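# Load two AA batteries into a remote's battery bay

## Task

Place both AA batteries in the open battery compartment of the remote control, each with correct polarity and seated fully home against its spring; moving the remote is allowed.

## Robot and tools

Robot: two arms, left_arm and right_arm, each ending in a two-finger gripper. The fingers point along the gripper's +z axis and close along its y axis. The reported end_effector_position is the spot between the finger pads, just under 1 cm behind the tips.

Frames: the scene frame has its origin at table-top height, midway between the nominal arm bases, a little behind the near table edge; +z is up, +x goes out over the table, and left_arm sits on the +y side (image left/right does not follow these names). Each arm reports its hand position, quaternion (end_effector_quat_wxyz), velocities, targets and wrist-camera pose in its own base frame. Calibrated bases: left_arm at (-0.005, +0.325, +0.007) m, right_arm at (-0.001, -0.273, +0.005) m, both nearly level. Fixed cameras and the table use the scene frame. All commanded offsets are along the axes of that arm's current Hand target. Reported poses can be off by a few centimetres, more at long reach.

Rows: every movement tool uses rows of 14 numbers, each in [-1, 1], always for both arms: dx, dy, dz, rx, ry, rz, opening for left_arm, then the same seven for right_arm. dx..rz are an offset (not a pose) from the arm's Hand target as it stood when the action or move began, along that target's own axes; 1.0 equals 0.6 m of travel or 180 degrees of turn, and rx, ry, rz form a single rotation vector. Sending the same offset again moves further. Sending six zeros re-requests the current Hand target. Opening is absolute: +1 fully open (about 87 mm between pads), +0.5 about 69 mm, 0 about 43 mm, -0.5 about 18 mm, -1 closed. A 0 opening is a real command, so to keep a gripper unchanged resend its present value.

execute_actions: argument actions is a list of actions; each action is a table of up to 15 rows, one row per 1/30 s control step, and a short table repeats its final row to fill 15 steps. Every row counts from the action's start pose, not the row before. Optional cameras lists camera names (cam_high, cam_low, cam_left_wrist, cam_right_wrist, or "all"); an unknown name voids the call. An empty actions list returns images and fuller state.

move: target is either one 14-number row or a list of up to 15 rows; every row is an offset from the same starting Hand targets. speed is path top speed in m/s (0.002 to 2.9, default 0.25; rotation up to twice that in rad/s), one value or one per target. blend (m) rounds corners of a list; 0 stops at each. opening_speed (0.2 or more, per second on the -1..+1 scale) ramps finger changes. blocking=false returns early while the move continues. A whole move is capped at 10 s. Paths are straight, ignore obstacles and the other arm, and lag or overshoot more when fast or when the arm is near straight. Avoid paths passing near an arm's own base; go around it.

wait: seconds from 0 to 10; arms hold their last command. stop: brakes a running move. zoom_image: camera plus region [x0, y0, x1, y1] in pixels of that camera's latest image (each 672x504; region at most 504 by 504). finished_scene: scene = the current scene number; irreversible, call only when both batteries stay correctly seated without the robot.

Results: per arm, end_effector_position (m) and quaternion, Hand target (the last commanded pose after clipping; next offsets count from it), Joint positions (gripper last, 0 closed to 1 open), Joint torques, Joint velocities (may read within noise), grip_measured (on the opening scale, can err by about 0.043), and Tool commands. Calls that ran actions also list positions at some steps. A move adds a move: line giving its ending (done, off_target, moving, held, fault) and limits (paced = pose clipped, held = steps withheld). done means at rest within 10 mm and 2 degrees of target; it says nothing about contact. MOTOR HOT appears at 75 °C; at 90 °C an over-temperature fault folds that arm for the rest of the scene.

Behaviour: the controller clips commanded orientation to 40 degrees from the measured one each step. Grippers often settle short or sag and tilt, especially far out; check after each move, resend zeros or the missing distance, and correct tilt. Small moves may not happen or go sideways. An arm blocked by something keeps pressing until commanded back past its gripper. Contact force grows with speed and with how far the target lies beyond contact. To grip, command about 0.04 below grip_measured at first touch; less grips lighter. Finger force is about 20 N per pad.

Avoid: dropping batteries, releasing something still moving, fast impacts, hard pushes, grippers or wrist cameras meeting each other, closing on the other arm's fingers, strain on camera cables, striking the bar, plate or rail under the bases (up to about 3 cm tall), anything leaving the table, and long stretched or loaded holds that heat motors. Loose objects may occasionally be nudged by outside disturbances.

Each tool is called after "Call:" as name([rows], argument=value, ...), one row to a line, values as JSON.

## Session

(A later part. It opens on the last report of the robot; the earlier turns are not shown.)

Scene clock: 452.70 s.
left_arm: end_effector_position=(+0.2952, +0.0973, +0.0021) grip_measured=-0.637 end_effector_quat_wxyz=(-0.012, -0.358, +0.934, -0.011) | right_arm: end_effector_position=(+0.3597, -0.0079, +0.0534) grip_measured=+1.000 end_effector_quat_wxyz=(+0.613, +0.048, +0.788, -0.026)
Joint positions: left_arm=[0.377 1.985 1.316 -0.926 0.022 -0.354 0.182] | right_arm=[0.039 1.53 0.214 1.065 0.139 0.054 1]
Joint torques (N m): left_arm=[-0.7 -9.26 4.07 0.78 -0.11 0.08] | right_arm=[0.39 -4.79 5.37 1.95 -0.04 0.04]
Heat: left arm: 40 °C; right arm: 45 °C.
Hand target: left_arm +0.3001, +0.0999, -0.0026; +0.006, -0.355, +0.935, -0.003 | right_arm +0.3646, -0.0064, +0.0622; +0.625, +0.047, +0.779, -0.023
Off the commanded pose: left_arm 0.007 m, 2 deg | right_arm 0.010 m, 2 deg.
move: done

Call:
move(target=[0,0,-0.0078,0,0,0,-0.3, 0,0,0,0,0,0,1], speed=0.05, opening_speed=0.6, cameras=["cam_left_wrist", "cam_low"])

Call:
zoom_image(camera="cam_low", region=[450, 320, 570, 400])

Call:
zoom_image(camera="cam_left_wrist", region=[240, 200, 440, 350])

Scene clock: 458.50 s.
left_arm: end_effector_position=(+0.2934, +0.0958, -0.0011) grip_measured=-0.300 end_effector_quat_wxyz=(-0.014, -0.356, +0.934, -0.010) | right_arm: end_effector_position=(+0.3597, -0.0079, +0.0534) grip_measured=+1.000 end_effector_quat_wxyz=(+0.613, +0.048, +0.788, -0.026)
Joint positions: left_arm=[0.374 1.985 1.301 -0.915 0.02 -0.354 0.35] | right_arm=[0.039 1.53 0.214 1.065 0.139 0.054 1]
Joint torques (N m): left_arm=[-0.4 -9.87 6.27 0.5 -0.11 0.07] | right_arm=[0.36 -4.83 5.44 1.95 -0.03 0.04]
Heat: left arm: 41 °C; right arm: 45 °C.
Hand target: left_arm +0.2999, +0.0999, +0.0021; +0.006, -0.355, +0.935, -0.003 | right_arm +0.3646, -0.0064, +0.0622; +0.625, +0.047, +0.779, -0.023
Off the commanded pose: left_arm 0.008 m, 2 deg | right_arm 0.010 m, 2 deg.
move: done
camera_calibration:
cam_left_wrist: T_world_to_cam=[[0.65185, -0.758313, 0.00724122, -0.117418], [-0.474761, -0.400624, 0.783646, 0.201097], [-0.591348, -0.514258, -0.621165, 0.365828], [0, 0, 0, 1]] pos_world=[0.388344, 0.179654, 0.0705011]
Images, in order (width x height): cam_low 672x504, cam_left_wrist 672x504.

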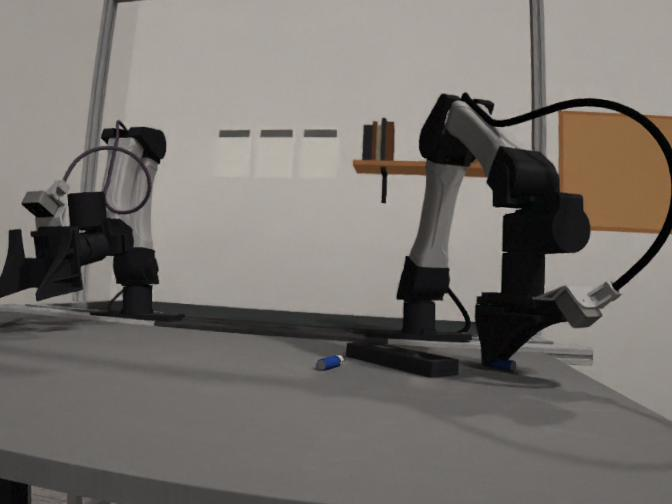

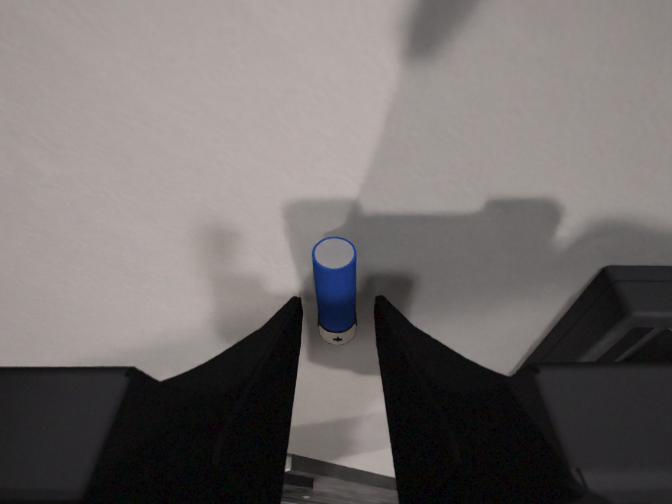

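Scaled by 4.200 from the camera's 672x504 image, which has a finer 960x720 frame.

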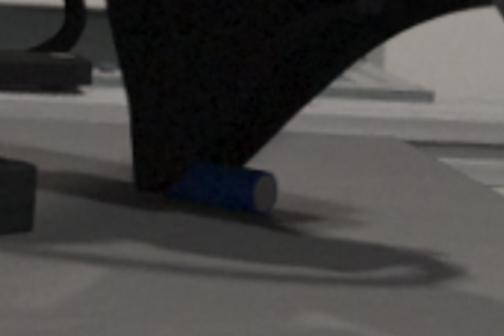

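Scaled by 2.520 from the camera's 672x504 image, which has a finer 960x720 frame.

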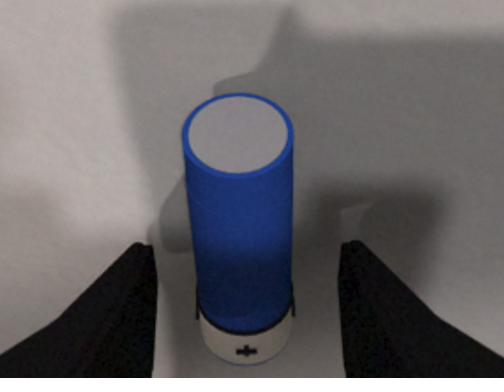

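Call:
move([
  [0.0152,0,-0.055,0,-0.0833,0,-0.3, 0,0,0,0,0,0,1],
  [0.0157,0,-0.0012,0,-0.0833,0,-0.3,0,0,0,0,0,0,1],
], speed=0.1, cameras=["cam_left_wrist", "cam_low"])

Call:
zoom_image(camera="cam_low", region=[450, 320, 570, 400])

Call:
zoom_image(camera="cam_left_wrist", region=[240, 200, 440, 350])

Scene clock: 486.40 s.
left_arm: end_effector_position=(+0.2890, +0.0911, +0.0070) grip_measured=-0.300 end_effector_quat_wxyz=(+0.122, -0.350, +0.928, +0.036) | right_arm: end_effector_position=(+0.3597, -0.0079, +0.0534) grip_measured=+1.000 end_effector_quat_wxyz=(+0.613, +0.048, +0.788, -0.026)
Joint positions: left_arm=[0.311 1.709 0.991 -0.612 -0.083 -0.4 0.35] | right_arm=[0.039 1.53 0.214 1.065 0.139 0.054 1]
Joint torques (N m): left_arm=[-0.55 -5.75 6.31 1.01 -0.17 0.01] | right_arm=[0.36 -4.86 5.35 1.93 -0.04 0.03]
Heat: left arm: 42 °C; right arm: 45 °C.
Hand target: left_arm +0.2929, +0.0936, +0.0028; +0.128, -0.352, +0.926, +0.043 | right_arm +0.3646, -0.0064, +0.0622; +0.625, +0.047, +0.779, -0.023
Off the commanded pose: left_arm 0.006 m, 1 deg | right_arm 0.010 m, 2 deg.
move: done
camera_calibration:
cam_left_wrist: T_world_to_cam=[[0.645043, -0.764057, 0.0116755, -0.115695], [-0.629372, -0.522548, 0.575182, 0.248031], [-0.433371, -0.378365, -0.817942, 0.309174], [0, 0, 0, 1]] pos_world=[0.364719, 0.158191, 0.111573]
Images, in order (width x height): cam_low 672x504, cam_left_wrist 672x504.

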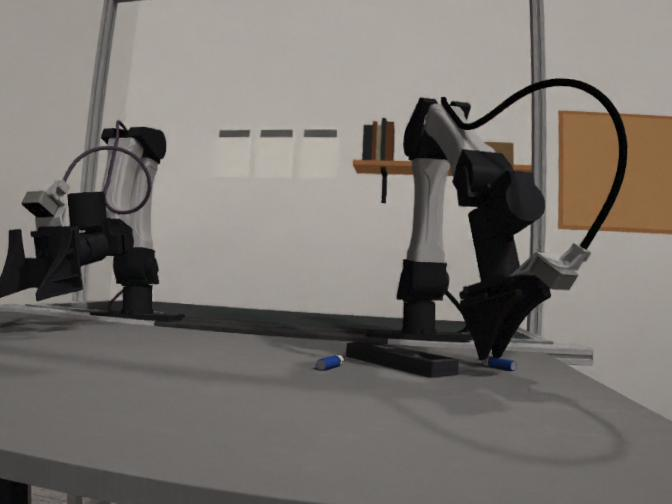

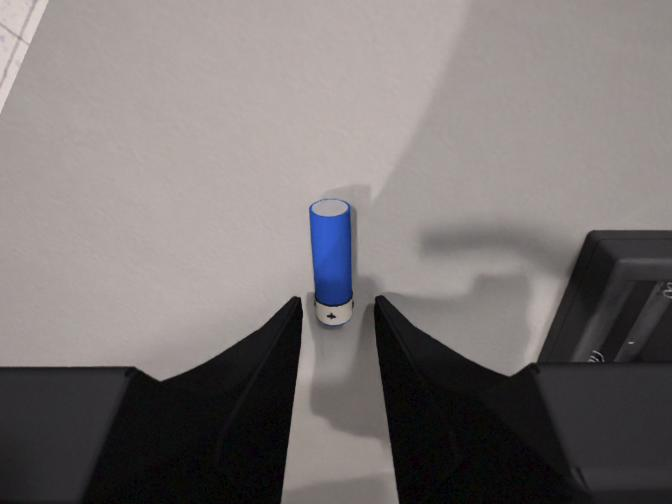

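Scaled by 4.200 from the camera's 672x504 image, which has a finer 960x720 frame.

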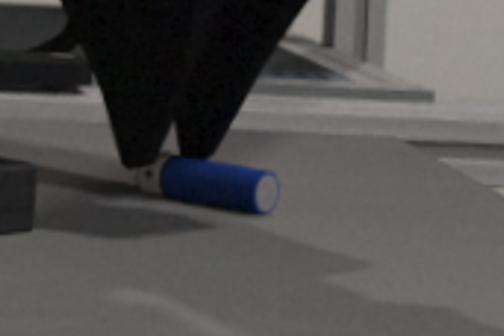

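Scaled by 2.520 from the camera's 672x504 image, which has a finer 960x720 frame.

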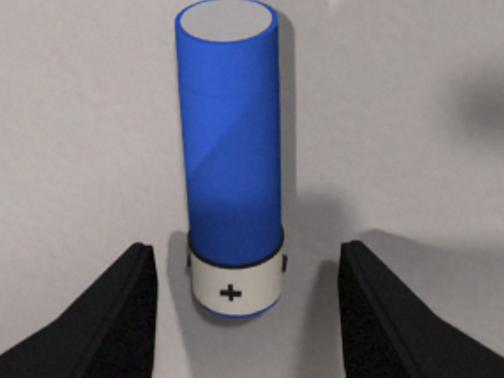

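Call:
move(target=[0.0025,0.001,0.0088,0,0,0,-0.3, 0,0,0,0,0,0,1], speed=0.1, cameras=["cam_left_wrist", "cam_low"])

Call:
zoom_image(camera="cam_low", region=[450, 320, 570, 400])

Call:
zoom_image(camera="cam_left_wrist", region=[240, 200, 440, 350])

Scene clock: 495.83 s.
left_arm: end_effector_position=(+0.2891, +0.0911, +0.0016) grip_measured=-0.300 end_effector_quat_wxyz=(+0.122, -0.350, +0.928, +0.036) | right_arm: end_effector_position=(+0.3597, -0.0079, +0.0534) grip_measured=+1.000 end_effector_quat_wxyz=(+0.613, +0.048, +0.788, -0.026)
Joint positions: left_arm=[0.311 1.719 0.979 -0.589 -0.083 -0.4 0.35] | right_arm=[0.039 1.53 0.214 1.065 0.139 0.054 1]
Joint torques (N m): left_arm=[-0.39 -5.78 6.2 1.03 -0.18 0.02] | right_arm=[0.35 -4.81 5.44 1.94 -0.02 0.02]
Heat: left arm: 40 °C; right arm: 45 °C.
Hand target: left_arm +0.2926, +0.0940, -0.0027; +0.128, -0.352, +0.926, +0.043 | right_arm +0.3646, -0.0064, +0.0622; +0.625, +0.047, +0.779, -0.023
Off the commanded pose: left_arm 0.006 m, 1 deg | right_arm 0.010 m, 2 deg.
move: done
camera_calibration:
cam_left_wrist: T_world_to_cam=[[0.645071, -0.76403, 0.011928, -0.11574], [-0.629754, -0.522731, 0.574598, 0.251374], [-0.432775, -0.378168, -0.818349, 0.304676], [0, 0, 0, 1]] pos_world=[0.36482, 0.158191, 0.106273]
Images, in order (width x height): cam_low 672x504, cam_left_wrist 672x504.

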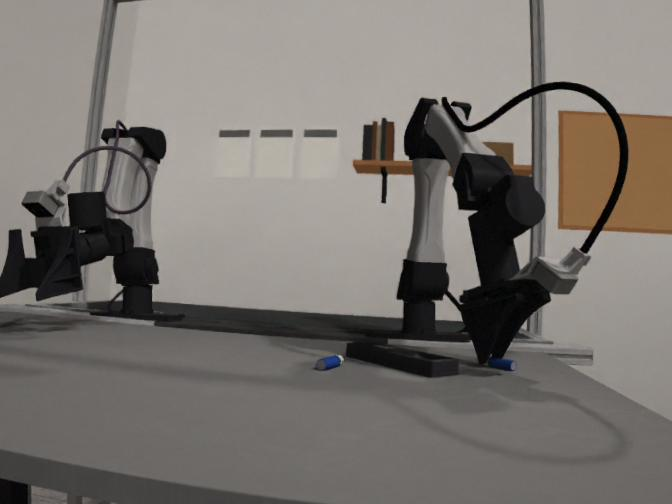

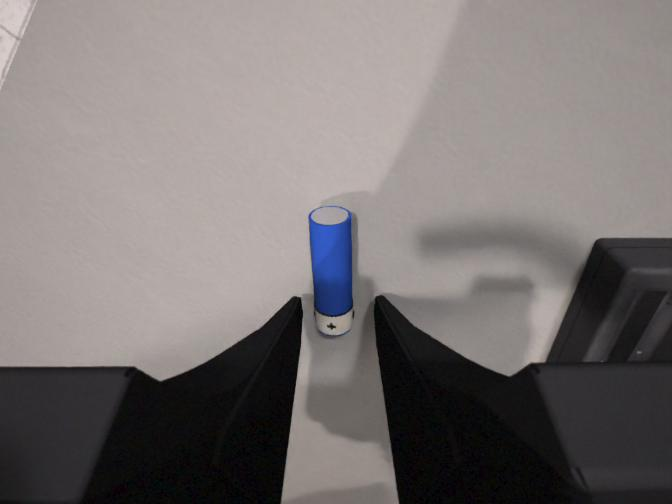

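Scaled by 4.200 from the camera's 672x504 image, which has a finer 960x720 frame.

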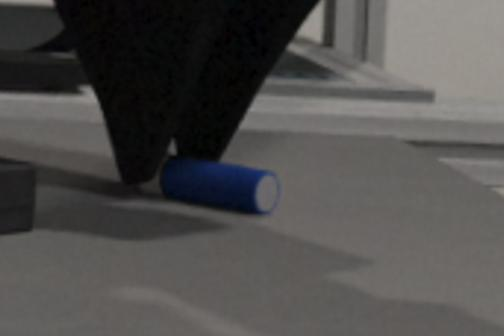

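Scaled by 2.520 from the camera's 672x504 image, which has a finer 960x720 frame.

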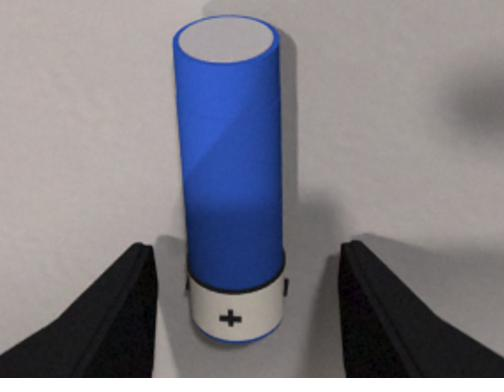

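Call:
move(target=[0.0065,0.001,-0.0036,0,0,0,-0.3, 0,0,0,0,0,0,1], speed=0.1)

Scene clock: 511.73 s.
left_arm: end_effector_position=(+0.2848, +0.0887, -0.0018) grip_measured=-0.300 end_effector_quat_wxyz=(+0.117, -0.349, +0.929, +0.036) | right_arm: end_effector_position=(+0.3597, -0.0079, +0.0534) grip_measured=+1.000 end_effector_quat_wxyz=(+0.613, +0.048, +0.788, -0.026)
Joint positions: left_arm=[0.307 1.719 0.965 -0.587 -0.084 -0.402 0.35] | right_arm=[0.039 1.53 0.214 1.065 0.139 0.054 1]
Joint torques (N m): left_arm=[-0.4 -6.95 6.11 0.97 -0.18 -0.01] | right_arm=[0.32 -4.82 5.48 1.95 -0.04 0.03]
Heat: left arm: 38 °C; right arm: 46 °C.
Hand target: left_arm +0.2890, +0.0915, -0.0016; +0.128, -0.352, +0.926, +0.043 | right_arm +0.3646, -0.0064, +0.0622; +0.625, +0.047, +0.779, -0.023
Off the commanded pose: left_arm 0.005 m, 2 deg | right_arm 0.010 m, 2 deg.
move: done

Call:
move(target=[-0.002,0.0,-0.0075,0,0,0,-0.3, 0,0,0,0,0,0,1], speed=0.1)

Scene clock: 517.20 s.
left_arm: end_effector_position=(+0.2848, +0.0886, -0.0018) grip_measured=-0.300 end_effector_quat_wxyz=(+0.117, -0.349, +0.929, +0.036) | right_arm: end_effector_position=(+0.3597, -0.0079, +0.0534) grip_measured=+1.000 end_effector_quat_wxyz=(+0.613, +0.048, +0.788, -0.026)
Joint positions: left_arm=[0.307 1.719 0.965 -0.587 -0.084 -0.402 0.35] | right_arm=[0.039 1.53 0.214 1.065 0.139 0.054 1]
Joint torques (N m): left_arm=[-0.43 -7.69 7.08 0.77 -0.19 -0.01] | right_arm=[0.39 -4.77 5.42 1.95 -0.03 0.03]
Heat: left arm: 38 °C; right arm: 46 °C.
Hand target: left_arm +0.2889, +0.0915, +0.0030; +0.128, -0.352, +0.926, +0.043 | right_arm +0.3646, -0.0064, +0.0622; +0.625, +0.047, +0.779, -0.023
Off the commanded pose: left_arm 0.007 m, 2 deg | right_arm 0.010 m, 2 deg.
move: done

Call:
move([
  [-0.0098,0.0,-0.0353,0,0,0,-0.3, 0,0,0,0,0,0,1],
  [0.0021,0.0,0.0077,0,0,0,-0.3, 0,0,0,0,0,0,1],
], speed=0.1, cameras=["cam_left_wrist", "cam_low"])

Call:
zoom_image(camera="cam_low", region=[450, 320, 570, 400])

Call:
zoom_image(camera="cam_left_wrist", region=[240, 200, 440, 350])

Scene clock: 527.37 s.
left_arm: end_effector_position=(+0.2851, +0.0888, +0.0024) grip_measured=-0.300 end_effector_quat_wxyz=(+0.122, -0.349, +0.928, +0.036) | right_arm: end_effector_position=(+0.3597, -0.0079, +0.0534) grip_measured=+1.000 end_effector_quat_wxyz=(+0.613, +0.048, +0.788, -0.026)
Joint positions: left_arm=[0.307 1.702 0.963 -0.59 -0.084 -0.402 0.35] | right_arm=[0.039 1.53 0.214 1.065 0.139 0.054 1]
Joint torques (N m): left_arm=[-0.44 -5.63 6.3 1.02 -0.17 -0.01] | right_arm=[0.32 -4.83 5.44 1.95 -0.03 0.04]
Heat: left arm: 37 °C; right arm: 46 °C.
Hand target: left_arm +0.2889, +0.0915, -0.0018; +0.128, -0.352, +0.926, +0.043 | right_arm +0.3646, -0.0064, +0.0622; +0.625, +0.047, +0.779, -0.023
Off the commanded pose: left_arm 0.006 m, 1 deg | right_arm 0.010 m, 2 deg.
move: done
camera_calibration:
cam_left_wrist: T_world_to_cam=[[0.6445, -0.764516, 0.0116253, -0.114674], [-0.62984, -0.522224, 0.574964, 0.247226], [-0.433498, -0.377887, -0.818096, 0.302881], [0, 0, 0, 1]] pos_world=[0.360919, 0.155892, 0.106973]
Images, in order (width x height): cam_low 672x504, cam_left_wrist 672x504.

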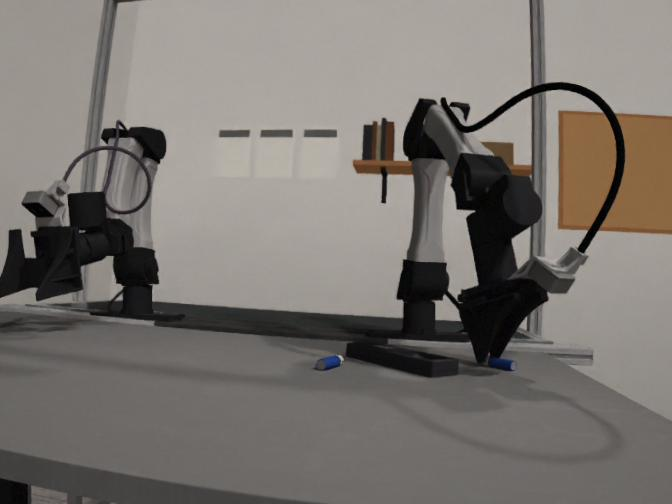

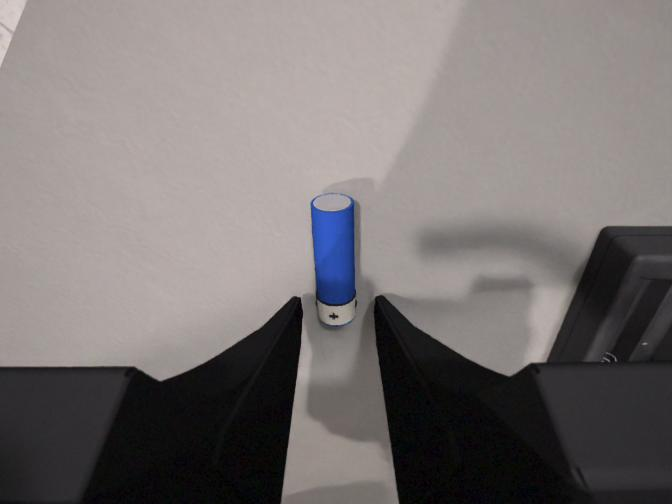

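Scaled by 4.200 from the camera's 672x504 image, which has a finer 960x720 frame.

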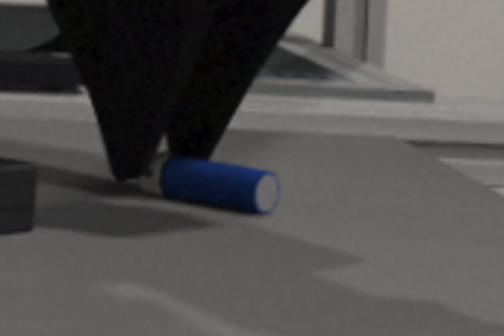

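Scaled by 2.520 from the camera's 672x504 image, which has a finer 960x720 frame.

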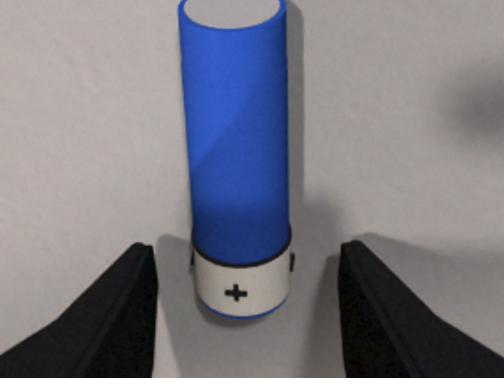

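Call:
move(target=[0,0.0,0,0,0,0,-0.69, 0,0,0,0,0,0,1], opening_speed=0.5, cameras=["cam_left_wrist", "cam_low"])

Call:
zoom_image(camera="cam_low", region=[450, 320, 570, 400])

Call:
zoom_image(camera="cam_left_wrist", region=[240, 180, 440, 330])

Scene clock: 535.00 s.
left_arm: end_effector_position=(+0.2853, +0.0889, +0.0024) grip_measured=-0.628 end_effector_quat_wxyz=(+0.123, -0.349, +0.928, +0.036) | right_arm: end_effector_position=(+0.3597, -0.0079, +0.0534) grip_measured=+1.000 end_effector_quat_wxyz=(+0.613, +0.048, +0.788, -0.026)
Joint positions: left_arm=[0.307 1.702 0.963 -0.589 -0.084 -0.402 0.186] | right_arm=[0.039 1.53 0.214 1.065 0.139 0.054 1]
Joint torques (N m): left_arm=[-0.46 -5.61 6.24 1.02 -0.19 0] | right_arm=[0.4 -4.81 5.42 1.95 -0.03 0.03]
Heat: left arm: 37 °C; right arm: 46 °C.
Hand target: left_arm +0.2889, +0.0916, -0.0018; +0.128, -0.352, +0.926, +0.043 | right_arm +0.3646, -0.0064, +0.0622; +0.625, +0.047, +0.779, -0.023
Off the commanded pose: left_arm 0.006 m, 1 deg | right_arm 0.010 m, 2 deg.
move: done
camera_calibration:
cam_left_wrist: T_world_to_cam=[[0.64457, -0.764457, 0.0115744, -0.114769], [-0.630124, -0.522609, 0.574302, 0.247466], [-0.43298, -0.377471, -0.818562, 0.302805], [0, 0, 0, 1]] pos_world=[0.36102, 0.155892, 0.107072]
Images, in order (width x height): cam_low 672x504, cam_left_wrist 672x504.

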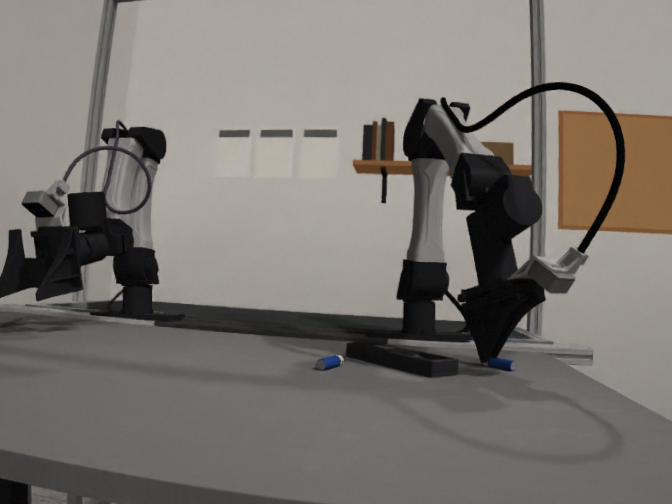

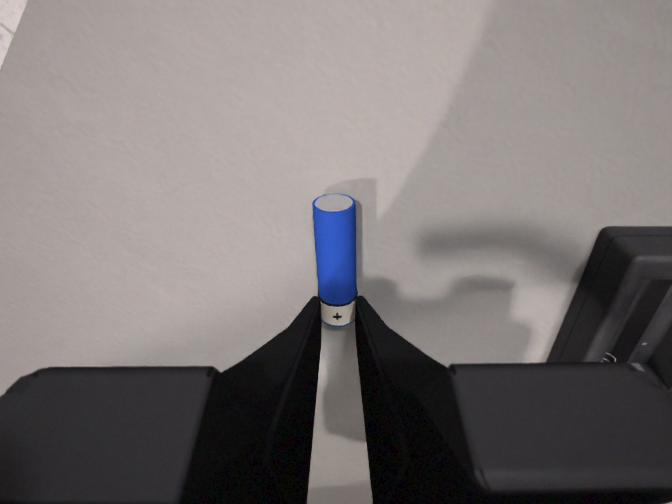

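Scaled by 4.200 from the camera's 672x504 image, which has a finer 960x720 frame.

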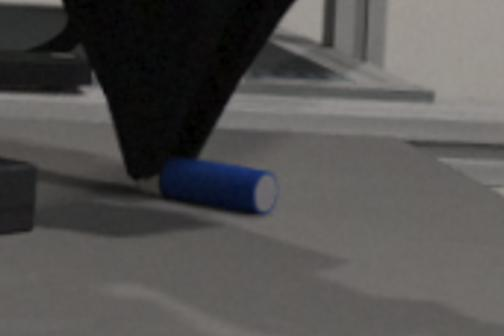

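Scaled by 2.520 from the camera's 672x504 image, which has a finer 960x720 frame.

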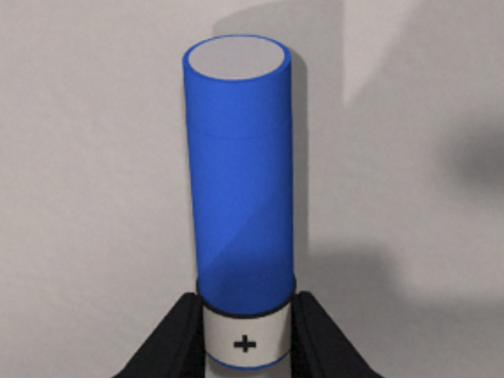

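Call:
move([
  [-0.0267,-0.001,-0.0963,0,0,0,-0.69, 0,0,0,0,0,0,1],
  [0.003,-0.2122,-0.2177,0,0.0963,0.006,-0.69,0.1137,0.7310,-0.3387,-0.2504,0.0883,-0.1133,1],
], blend=0.03, speed=0.25, cameras=["all"])

Scene clock: 559.30 s.
left_arm: end_effector_position=(+0.3422, -0.0253, +0.1240) grip_measured=-0.628 end_effector_quat_wxyz=(-0.009, -0.342, +0.940, -0.006) | right_arm: end_effector_position=(+0.1969, +0.4382, +0.0429) grip_measured=+1.000 end_effector_quat_wxyz=(+0.469, -0.333, +0.803, +0.156)
Joint positions: left_arm=[0.012 1.982 1.81 -1.411 0.017 -0.685 0.186] | right_arm=[1.304 1.905 1.021 0.263 0.499 0.258 1]
Joint torques (N m): left_arm=[-0.12 -7.76 9.2 0.12 0.11 0] | right_arm=[0.2 -7.21 9.42 1.67 -0.02 0.19]
Heat: left arm: 36 °C; right arm: 46 °C.
Hand target: left_arm +0.3450, -0.0271, +0.1250; -0.013, -0.346, +0.938, -0.009 | right_arm +0.1976, +0.4522, +0.0497; +0.471, -0.326, +0.801, +0.174
Off the commanded pose: left_arm 0.003 m, 1 deg | right_arm 0.016 m, 2 deg.
move: off_target (right_arm); blend cut to 0.0299 m at target 1
camera_calibration:
cam_left_wrist: T_world_to_cam=[[0.628276, -0.777986, 0.00268654, -0.233775], [-0.492253, -0.394848, 0.775746, 0.0848379], [-0.602459, -0.488705, -0.63104, 0.415929], [0, 0, 0, 1]] pos_world=[0.439217, 0.0548908, 0.197283]
cam_right_wrist: T_world_to_cam=[[0.67917, -0.73228, 0.0499417, 0.186199], [-0.717612, -0.676774, -0.16435, 0.466993], [0.154149, 0.0757825, -0.985137, 0.124378], [0, 0, 0, 1]] pos_world=[0.189486, 0.442973, 0.189981]

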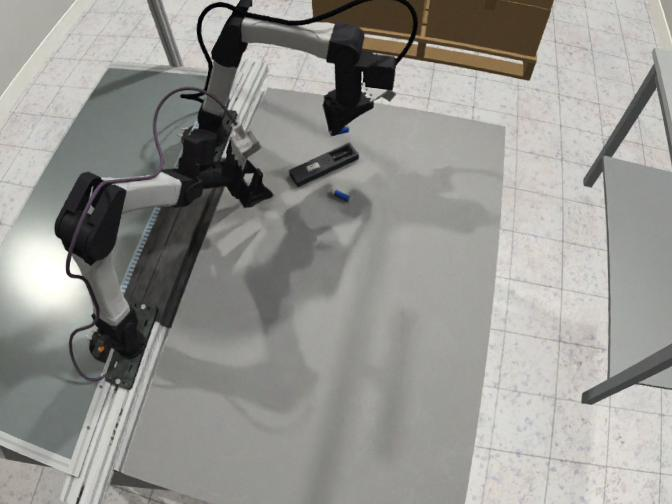

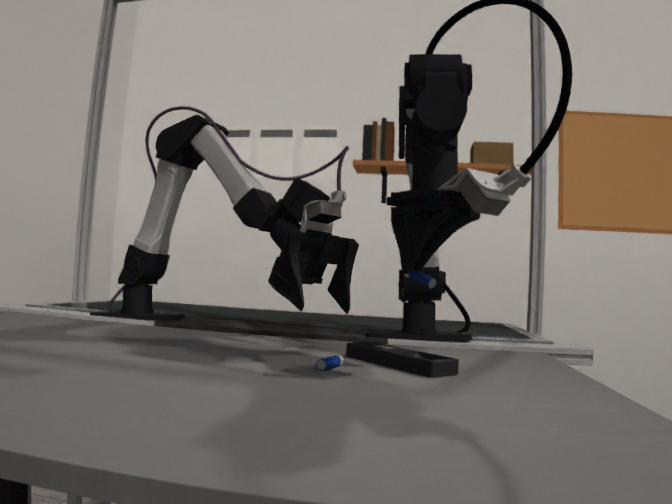

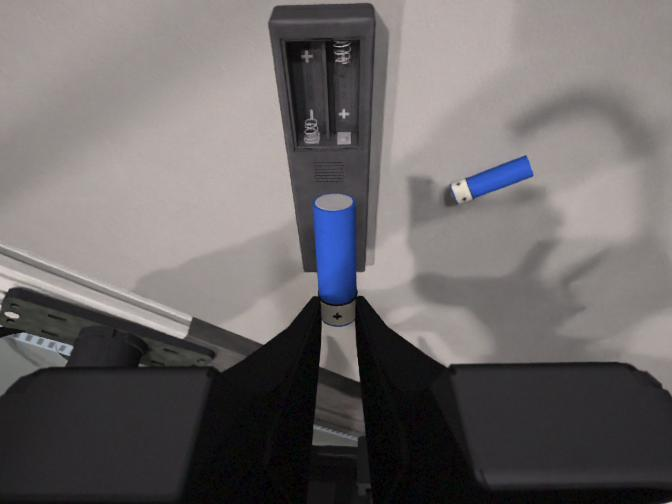

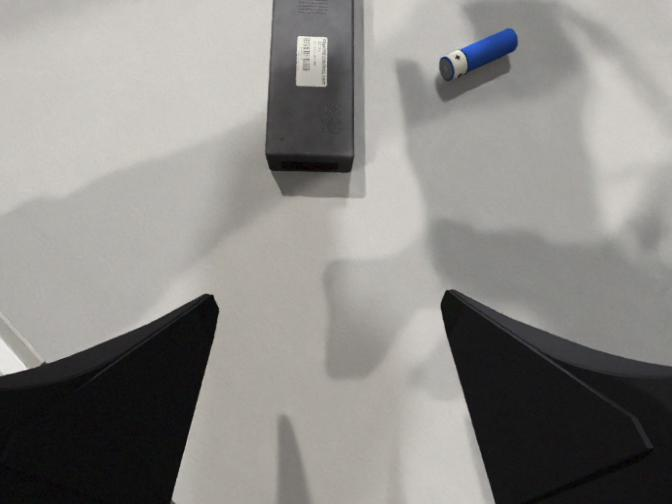

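Call:
move(target=[0,0,0,0,0,0,-0.69,-0.0332,0.0203,0.1772,0,0,0.012,1], speed=0.12, cameras=["cam_low","cam_right_wrist"])

Call:
zoom_image(camera="cam_low", region=[280, 280, 480, 400])

Scene clock: 580.87 s.
left_arm: end_effector_position=(+0.3421, -0.0253, +0.1241) grip_measured=-0.628 end_effector_quat_wxyz=(-0.009, -0.342, +0.940, -0.006) | right_arm: end_effector_position=(+0.2612, +0.5184, +0.0082) grip_measured=+1.000 end_effector_quat_wxyz=(+0.463, -0.310, +0.813, +0.170)
Joint positions: left_arm=[0.012 1.982 1.81 -1.412 0.017 -0.685 0.186] | right_arm=[1.211 2.278 1.457 0.226 0.419 0.258 1]
Joint torques (N m): left_arm=[-0.08 -7.73 9.24 0.11 0.13 -0.01] | right_arm=[0.02 -10.04 9.85 1.72 -0.05 -0.05]
Heat: left arm: 37 °C; right arm: 46 °C.
Hand target: left_arm +0.3449, -0.0271, +0.1250; -0.013, -0.346, +0.938, -0.010 | right_arm +0.2644, +0.5304, +0.0141; +0.468, -0.311, +0.807, +0.183
Off the commanded pose: left_arm 0.003 m, 1 deg | right_arm 0.014 m, 2 deg.
move: off_target (right_arm)
camera_calibration:
cam_right_wrist: T_world_to_cam=[[0.658658, -0.75244, -0.00196919, 0.219142], [-0.742509, -0.649536, -0.163658, 0.554015], [0.121864, 0.109257, -0.986515, 0.0652876], [0, 0, 0, 1]] pos_world=[0.259065, 0.51761, 0.155508]
Images, in order (width x height): cam_low 672x504, cam_right_wrist 672x504.

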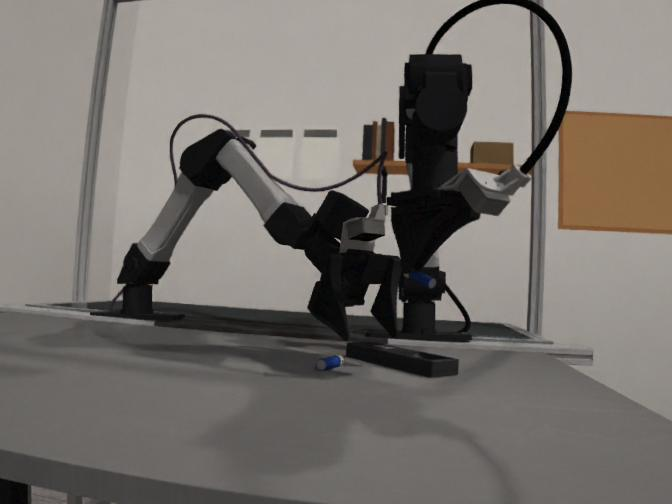

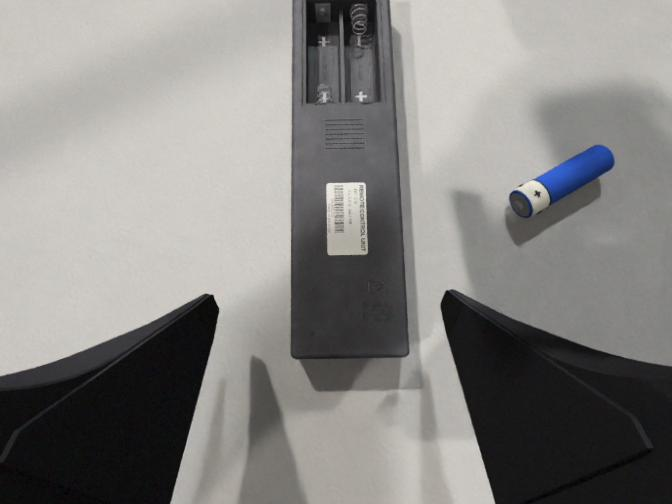

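Scaled by 2.520 from the camera's 672x504 image, which has a finer 960x720 frame.

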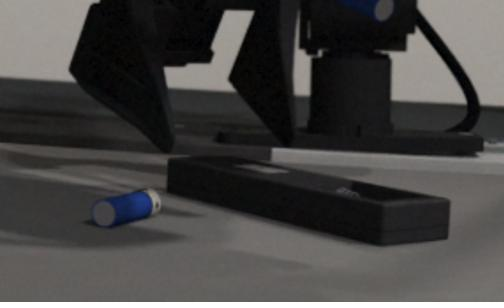

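Call:
move(target=[0,0,0,0,0,0,-0.69,0.022,-0.0132,0.0122,0,0,-0.004,1], speed=0.06, cameras=["cam_low","cam_right_wrist"])

Call:
zoom_image(camera="cam_low", region=[280, 280, 480, 400])

Scene clock: 606.13 s.
left_arm: end_effector_position=(+0.3421, -0.0253, +0.1241) grip_measured=-0.628 end_effector_quat_wxyz=(-0.009, -0.342, +0.940, -0.006) | right_arm: end_effector_position=(+0.2679, +0.5187, +0.0012) grip_measured=+1.000 end_effector_quat_wxyz=(+0.466, -0.313, +0.810, +0.171)
Joint positions: left_arm=[0.012 1.982 1.81 -1.412 0.017 -0.685 0.186] | right_arm=[1.198 2.301 1.457 0.26 0.408 0.24 1]
Joint torques (N m): left_arm=[-0.12 -7.75 9.24 0.11 0.11 0.01] | right_arm=[-0.13 -10.1 7.01 1.94 -0.05 -0.07]
Heat: left arm: 38 °C; right arm: 46 °C.
Hand target: left_arm +0.3449, -0.0271, +0.1250; -0.013, -0.346, +0.938, -0.010 | right_arm +0.2695, +0.5244, -0.0011; +0.469, -0.316, +0.805, +0.180
Off the commanded pose: left_arm 0.003 m, 1 deg | right_arm 0.006 m, 1 deg.
move: done
camera_calibration:
cam_right_wrist: T_world_to_cam=[[0.663321, -0.74833, 0.00287549, 0.211652], [-0.737033, -0.653963, -0.170629, 0.558856], [0.129567, 0.111062, -0.985331, 0.0544583], [0, 0, 0, 1]] pos_world=[0.264447, 0.517808, 0.148408]
Images, in order (width x height): cam_low 672x504, cam_right_wrist 672x504.

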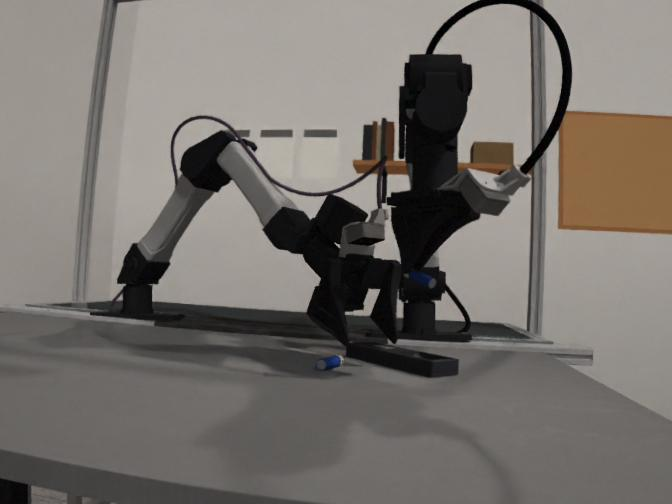

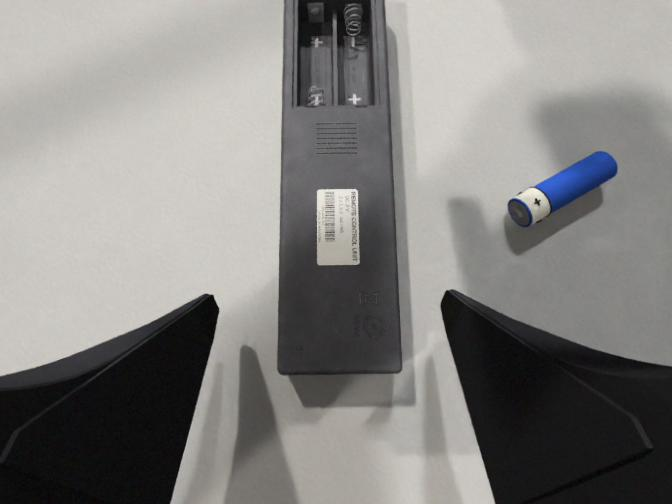

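Scaled by 2.520 from the camera's 672x504 image, which has a finer 960x720 frame.

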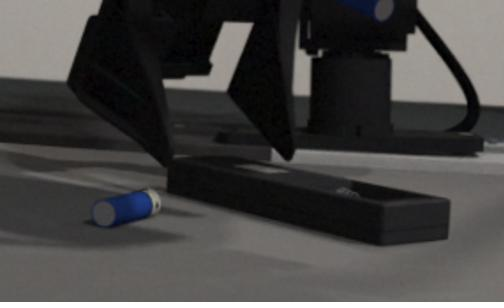

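Call:
move(target=[0,0,0,0,0,0,-0.69,0.0178,-0.006,0.0005,0,0,0,1], speed=0.06, cameras=["cam_low","cam_right_wrist"])

Call:
zoom_image(camera="cam_low", region=[280, 280, 480, 400])

Scene clock: 613.63 s.
left_arm: end_effector_position=(+0.3421, -0.0253, +0.1241) grip_measured=-0.628 end_effector_quat_wxyz=(-0.009, -0.342, +0.940, -0.006) | right_arm: end_effector_position=(+0.2675, +0.5186, -0.0004) grip_measured=+1.000 end_effector_quat_wxyz=(+0.472, -0.310, +0.806, +0.178)
Joint positions: left_arm=[0.012 1.982 1.81 -1.412 0.017 -0.685 0.186] | right_arm=[1.198 2.301 1.432 0.304 0.405 0.238 1]
Joint torques (N m): left_arm=[-0.05 -7.69 9.25 0.12 0.11 -0.01] | right_arm=[-0.28 -9.85 5.41 1.98 -0.06 -0.08]
Heat: left arm: 39 °C; right arm: 47 °C.
Hand target: left_arm +0.3449, -0.0271, +0.1250; -0.013, -0.346, +0.938, -0.010 | right_arm +0.2683, +0.5184, -0.0105; +0.469, -0.316, +0.805, +0.180
Off the commanded pose: left_arm 0.003 m, 1 deg | right_arm 0.010 m, 1 deg.
move: done
camera_calibration:
cam_right_wrist: T_world_to_cam=[[0.66525, -0.746595, -0.00624106, 0.210413], [-0.734143, -0.652587, -0.187519, 0.556703], [0.135928, 0.129329, -0.982241, 0.0418559], [0, 0, 0, 1]] pos_world=[0.263034, 0.514977, 0.146818]
Images, in order (width x height): cam_low 672x504, cam_right_wrist 672x504.

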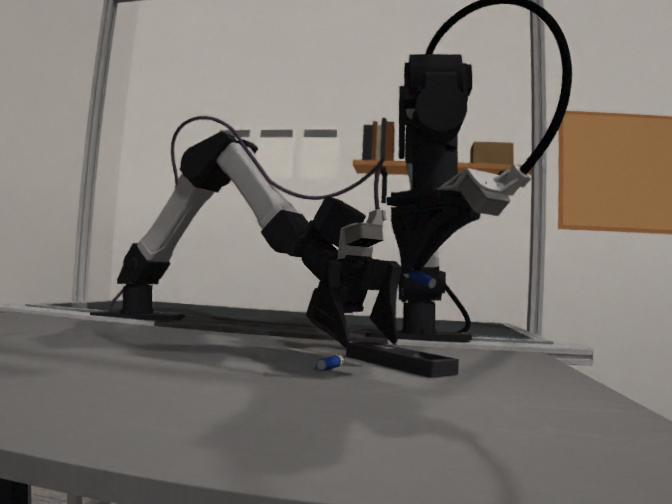

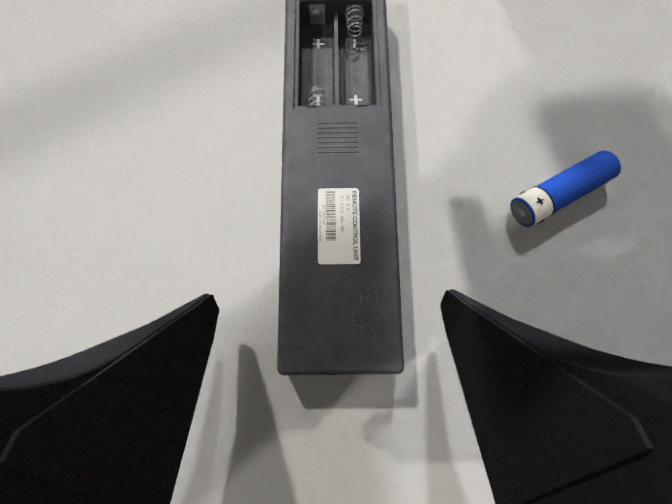

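Scaled by 2.520 from the camera's 672x504 image, which has a finer 960x720 frame.

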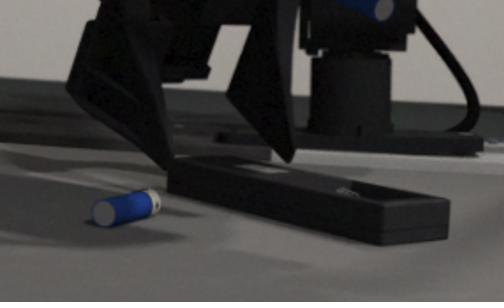

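Call:
move(target=[0,0,0,0,0,0,-0.69,0.0095,-0.0075,0.004,0,0,0,1], speed=0.06, cameras=["cam_low","cam_right_wrist"])

Call:
zoom_image(camera="cam_low", region=[280, 280, 480, 400])

Scene clock: 622.57 s.
left_arm: end_effector_position=(+0.3421, -0.0253, +0.1241) grip_measured=-0.628 end_effector_quat_wxyz=(-0.009, -0.342, +0.940, -0.006) | right_arm: end_effector_position=(+0.2709, +0.5142, -0.0082) grip_measured=+1.000 end_effector_quat_wxyz=(+0.471, -0.310, +0.807, +0.176)
Joint positions: left_arm=[0.012 1.982 1.81 -1.412 0.017 -0.685 0.186] | right_arm=[1.188 2.311 1.413 0.331 0.399 0.234 1]
Joint torques (N m): left_arm=[-0.06 -7.72 9.24 0.11 0.12 -0.01] | right_arm=[-0.14 -10.02 5.35 1.93 -0.07 -0.07]
Heat: left arm: 39 °C; right arm: 47 °C.
Hand target: left_arm +0.3449, -0.0271, +0.1250; -0.013, -0.346, +0.938, -0.010 | right_arm +0.2709, +0.5145, -0.0166; +0.469, -0.316, +0.805, +0.180
Off the commanded pose: left_arm 0.003 m, 1 deg | right_arm 0.008 m, 1 deg.
move: done
camera_calibration:
cam_right_wrist: T_world_to_cam=[[0.663807, -0.747886, -0.00507746, 0.205867], [-0.735627, -0.651671, -0.184874, 0.554838], [0.134956, 0.126456, -0.982749, 0.0360177], [0, 0, 0, 1]] pos_world=[0.266637, 0.510982, 0.139017]
Images, in order (width x height): cam_low 672x504, cam_right_wrist 672x504.

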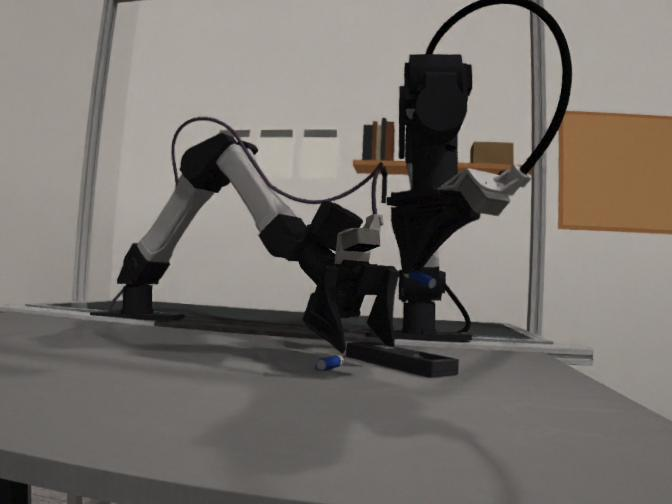

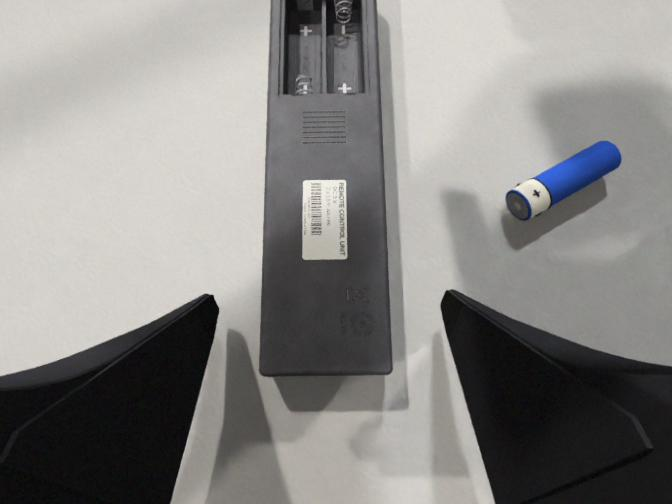

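Scaled by 2.520 from the camera's 672x504 image, which has a finer 960x720 frame.

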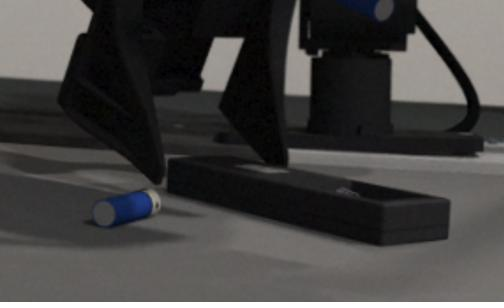

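Call:
move(target=[0,0,0,0,0,0,-0.69,0,0,0,0,0,0,-0.02], opening_speed=0.5, cameras=["cam_low","cam_right_wrist", "cam_left_wrist"])

Call:
zoom_image(camera="cam_low", region=[280, 280, 480, 400])

Scene clock: 631.90 s.
left_arm: end_effector_position=(+0.3421, -0.0253, +0.1241) grip_measured=-0.628 end_effector_quat_wxyz=(-0.009, -0.342, +0.940, -0.006) | right_arm: end_effector_position=(+0.2707, +0.5145, -0.0080) grip_measured=+0.084 end_effector_quat_wxyz=(+0.471, -0.310, +0.807, +0.177)
Joint positions: left_arm=[0.012 1.982 1.81 -1.412 0.017 -0.685 0.186] | right_arm=[1.188 2.311 1.413 0.332 0.397 0.233 0.542]
Joint torques (N m): left_arm=[-0.08 -7.72 9.25 0.11 0.12 -0.01] | right_arm=[-0.16 -10.02 5.3 1.96 -0.07 -0.06]
Heat: left arm: 39 °C; right arm: 48 °C.
Hand target: left_arm +0.3449, -0.0271, +0.1250; -0.013, -0.346, +0.938, -0.010 | right_arm +0.2709, +0.5145, -0.0166; +0.469, -0.316, +0.805, +0.180
Off the commanded pose: left_arm 0.003 m, 1 deg | right_arm 0.009 m, 1 deg.
move: done
camera_calibration:
cam_left_wrist: T_world_to_cam=[[0.628242, -0.778013, 0.00278852, -0.233856], [-0.492026, -0.394527, 0.776053, 0.0846975], [-0.602679, -0.488921, -0.630662, 0.415851], [0, 0, 0, 1]] pos_world=[0.439216, 0.0547904, 0.197183]
cam_right_wrist: T_world_to_cam=[[0.665072, -0.746758, -0.00566002, 0.205317], [-0.734504, -0.652753, -0.185518, 0.5552], [0.134842, 0.12754, -0.982625, 0.0356755], [0, 0, 0, 1]] pos_world=[0.266436, 0.51118, 0.139217]
Images, in order (width x height): cam_low 672x504, cam_left_wrist 672x504, cam_right_wrist 672x504.

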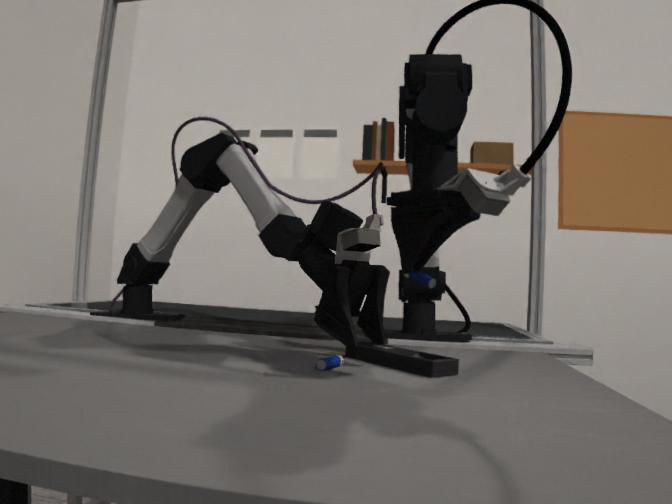

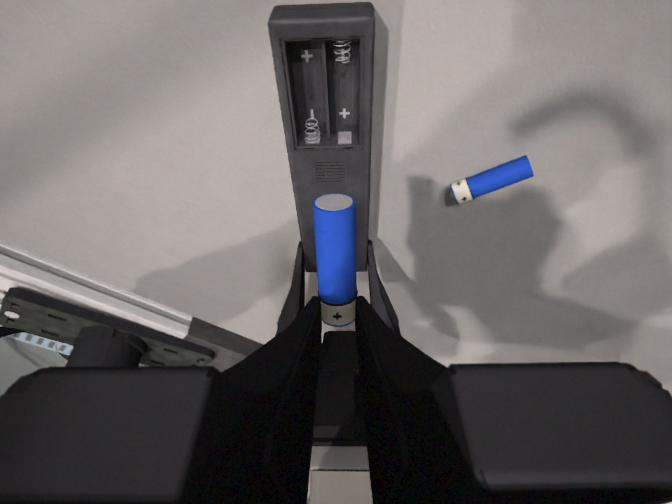

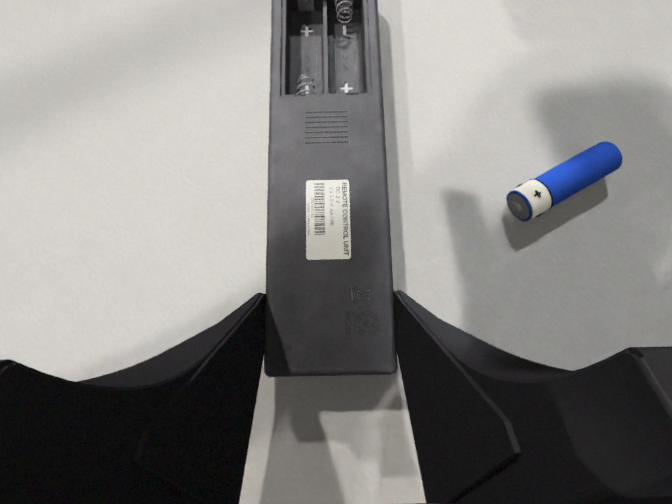

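Scaled by 2.520 from the camera's 672x504 image, which has a finer 960x720 frame.

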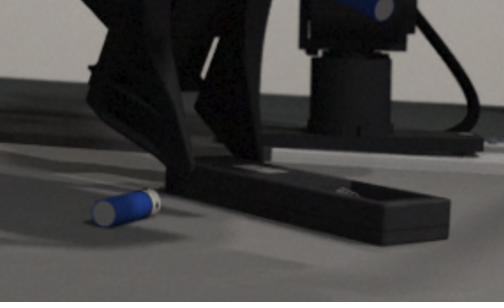

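Call:
zoom_image(camera="cam_left_wrist", region=[250, 0, 390, 160])

Call:
zoom_image(camera="cam_left_wrist", region=[270, 180, 400, 340])

Scaled by 3.150 from the camera's 672x504 image, which has a finer 960x720 frame.

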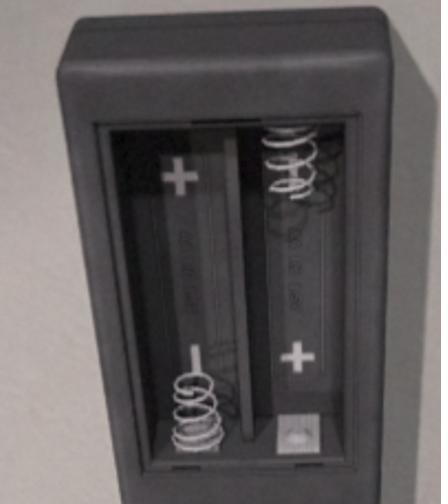

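Scaled by 3.150 from the camera's 672x504 image, which has a finer 960x720 frame.

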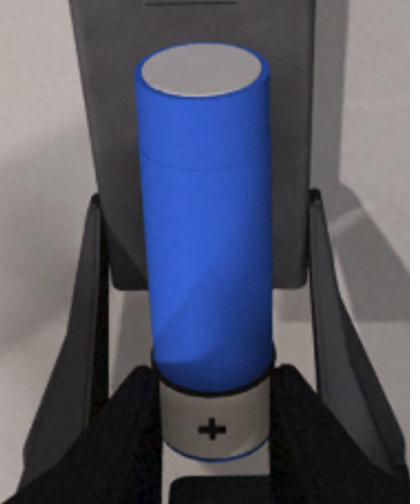

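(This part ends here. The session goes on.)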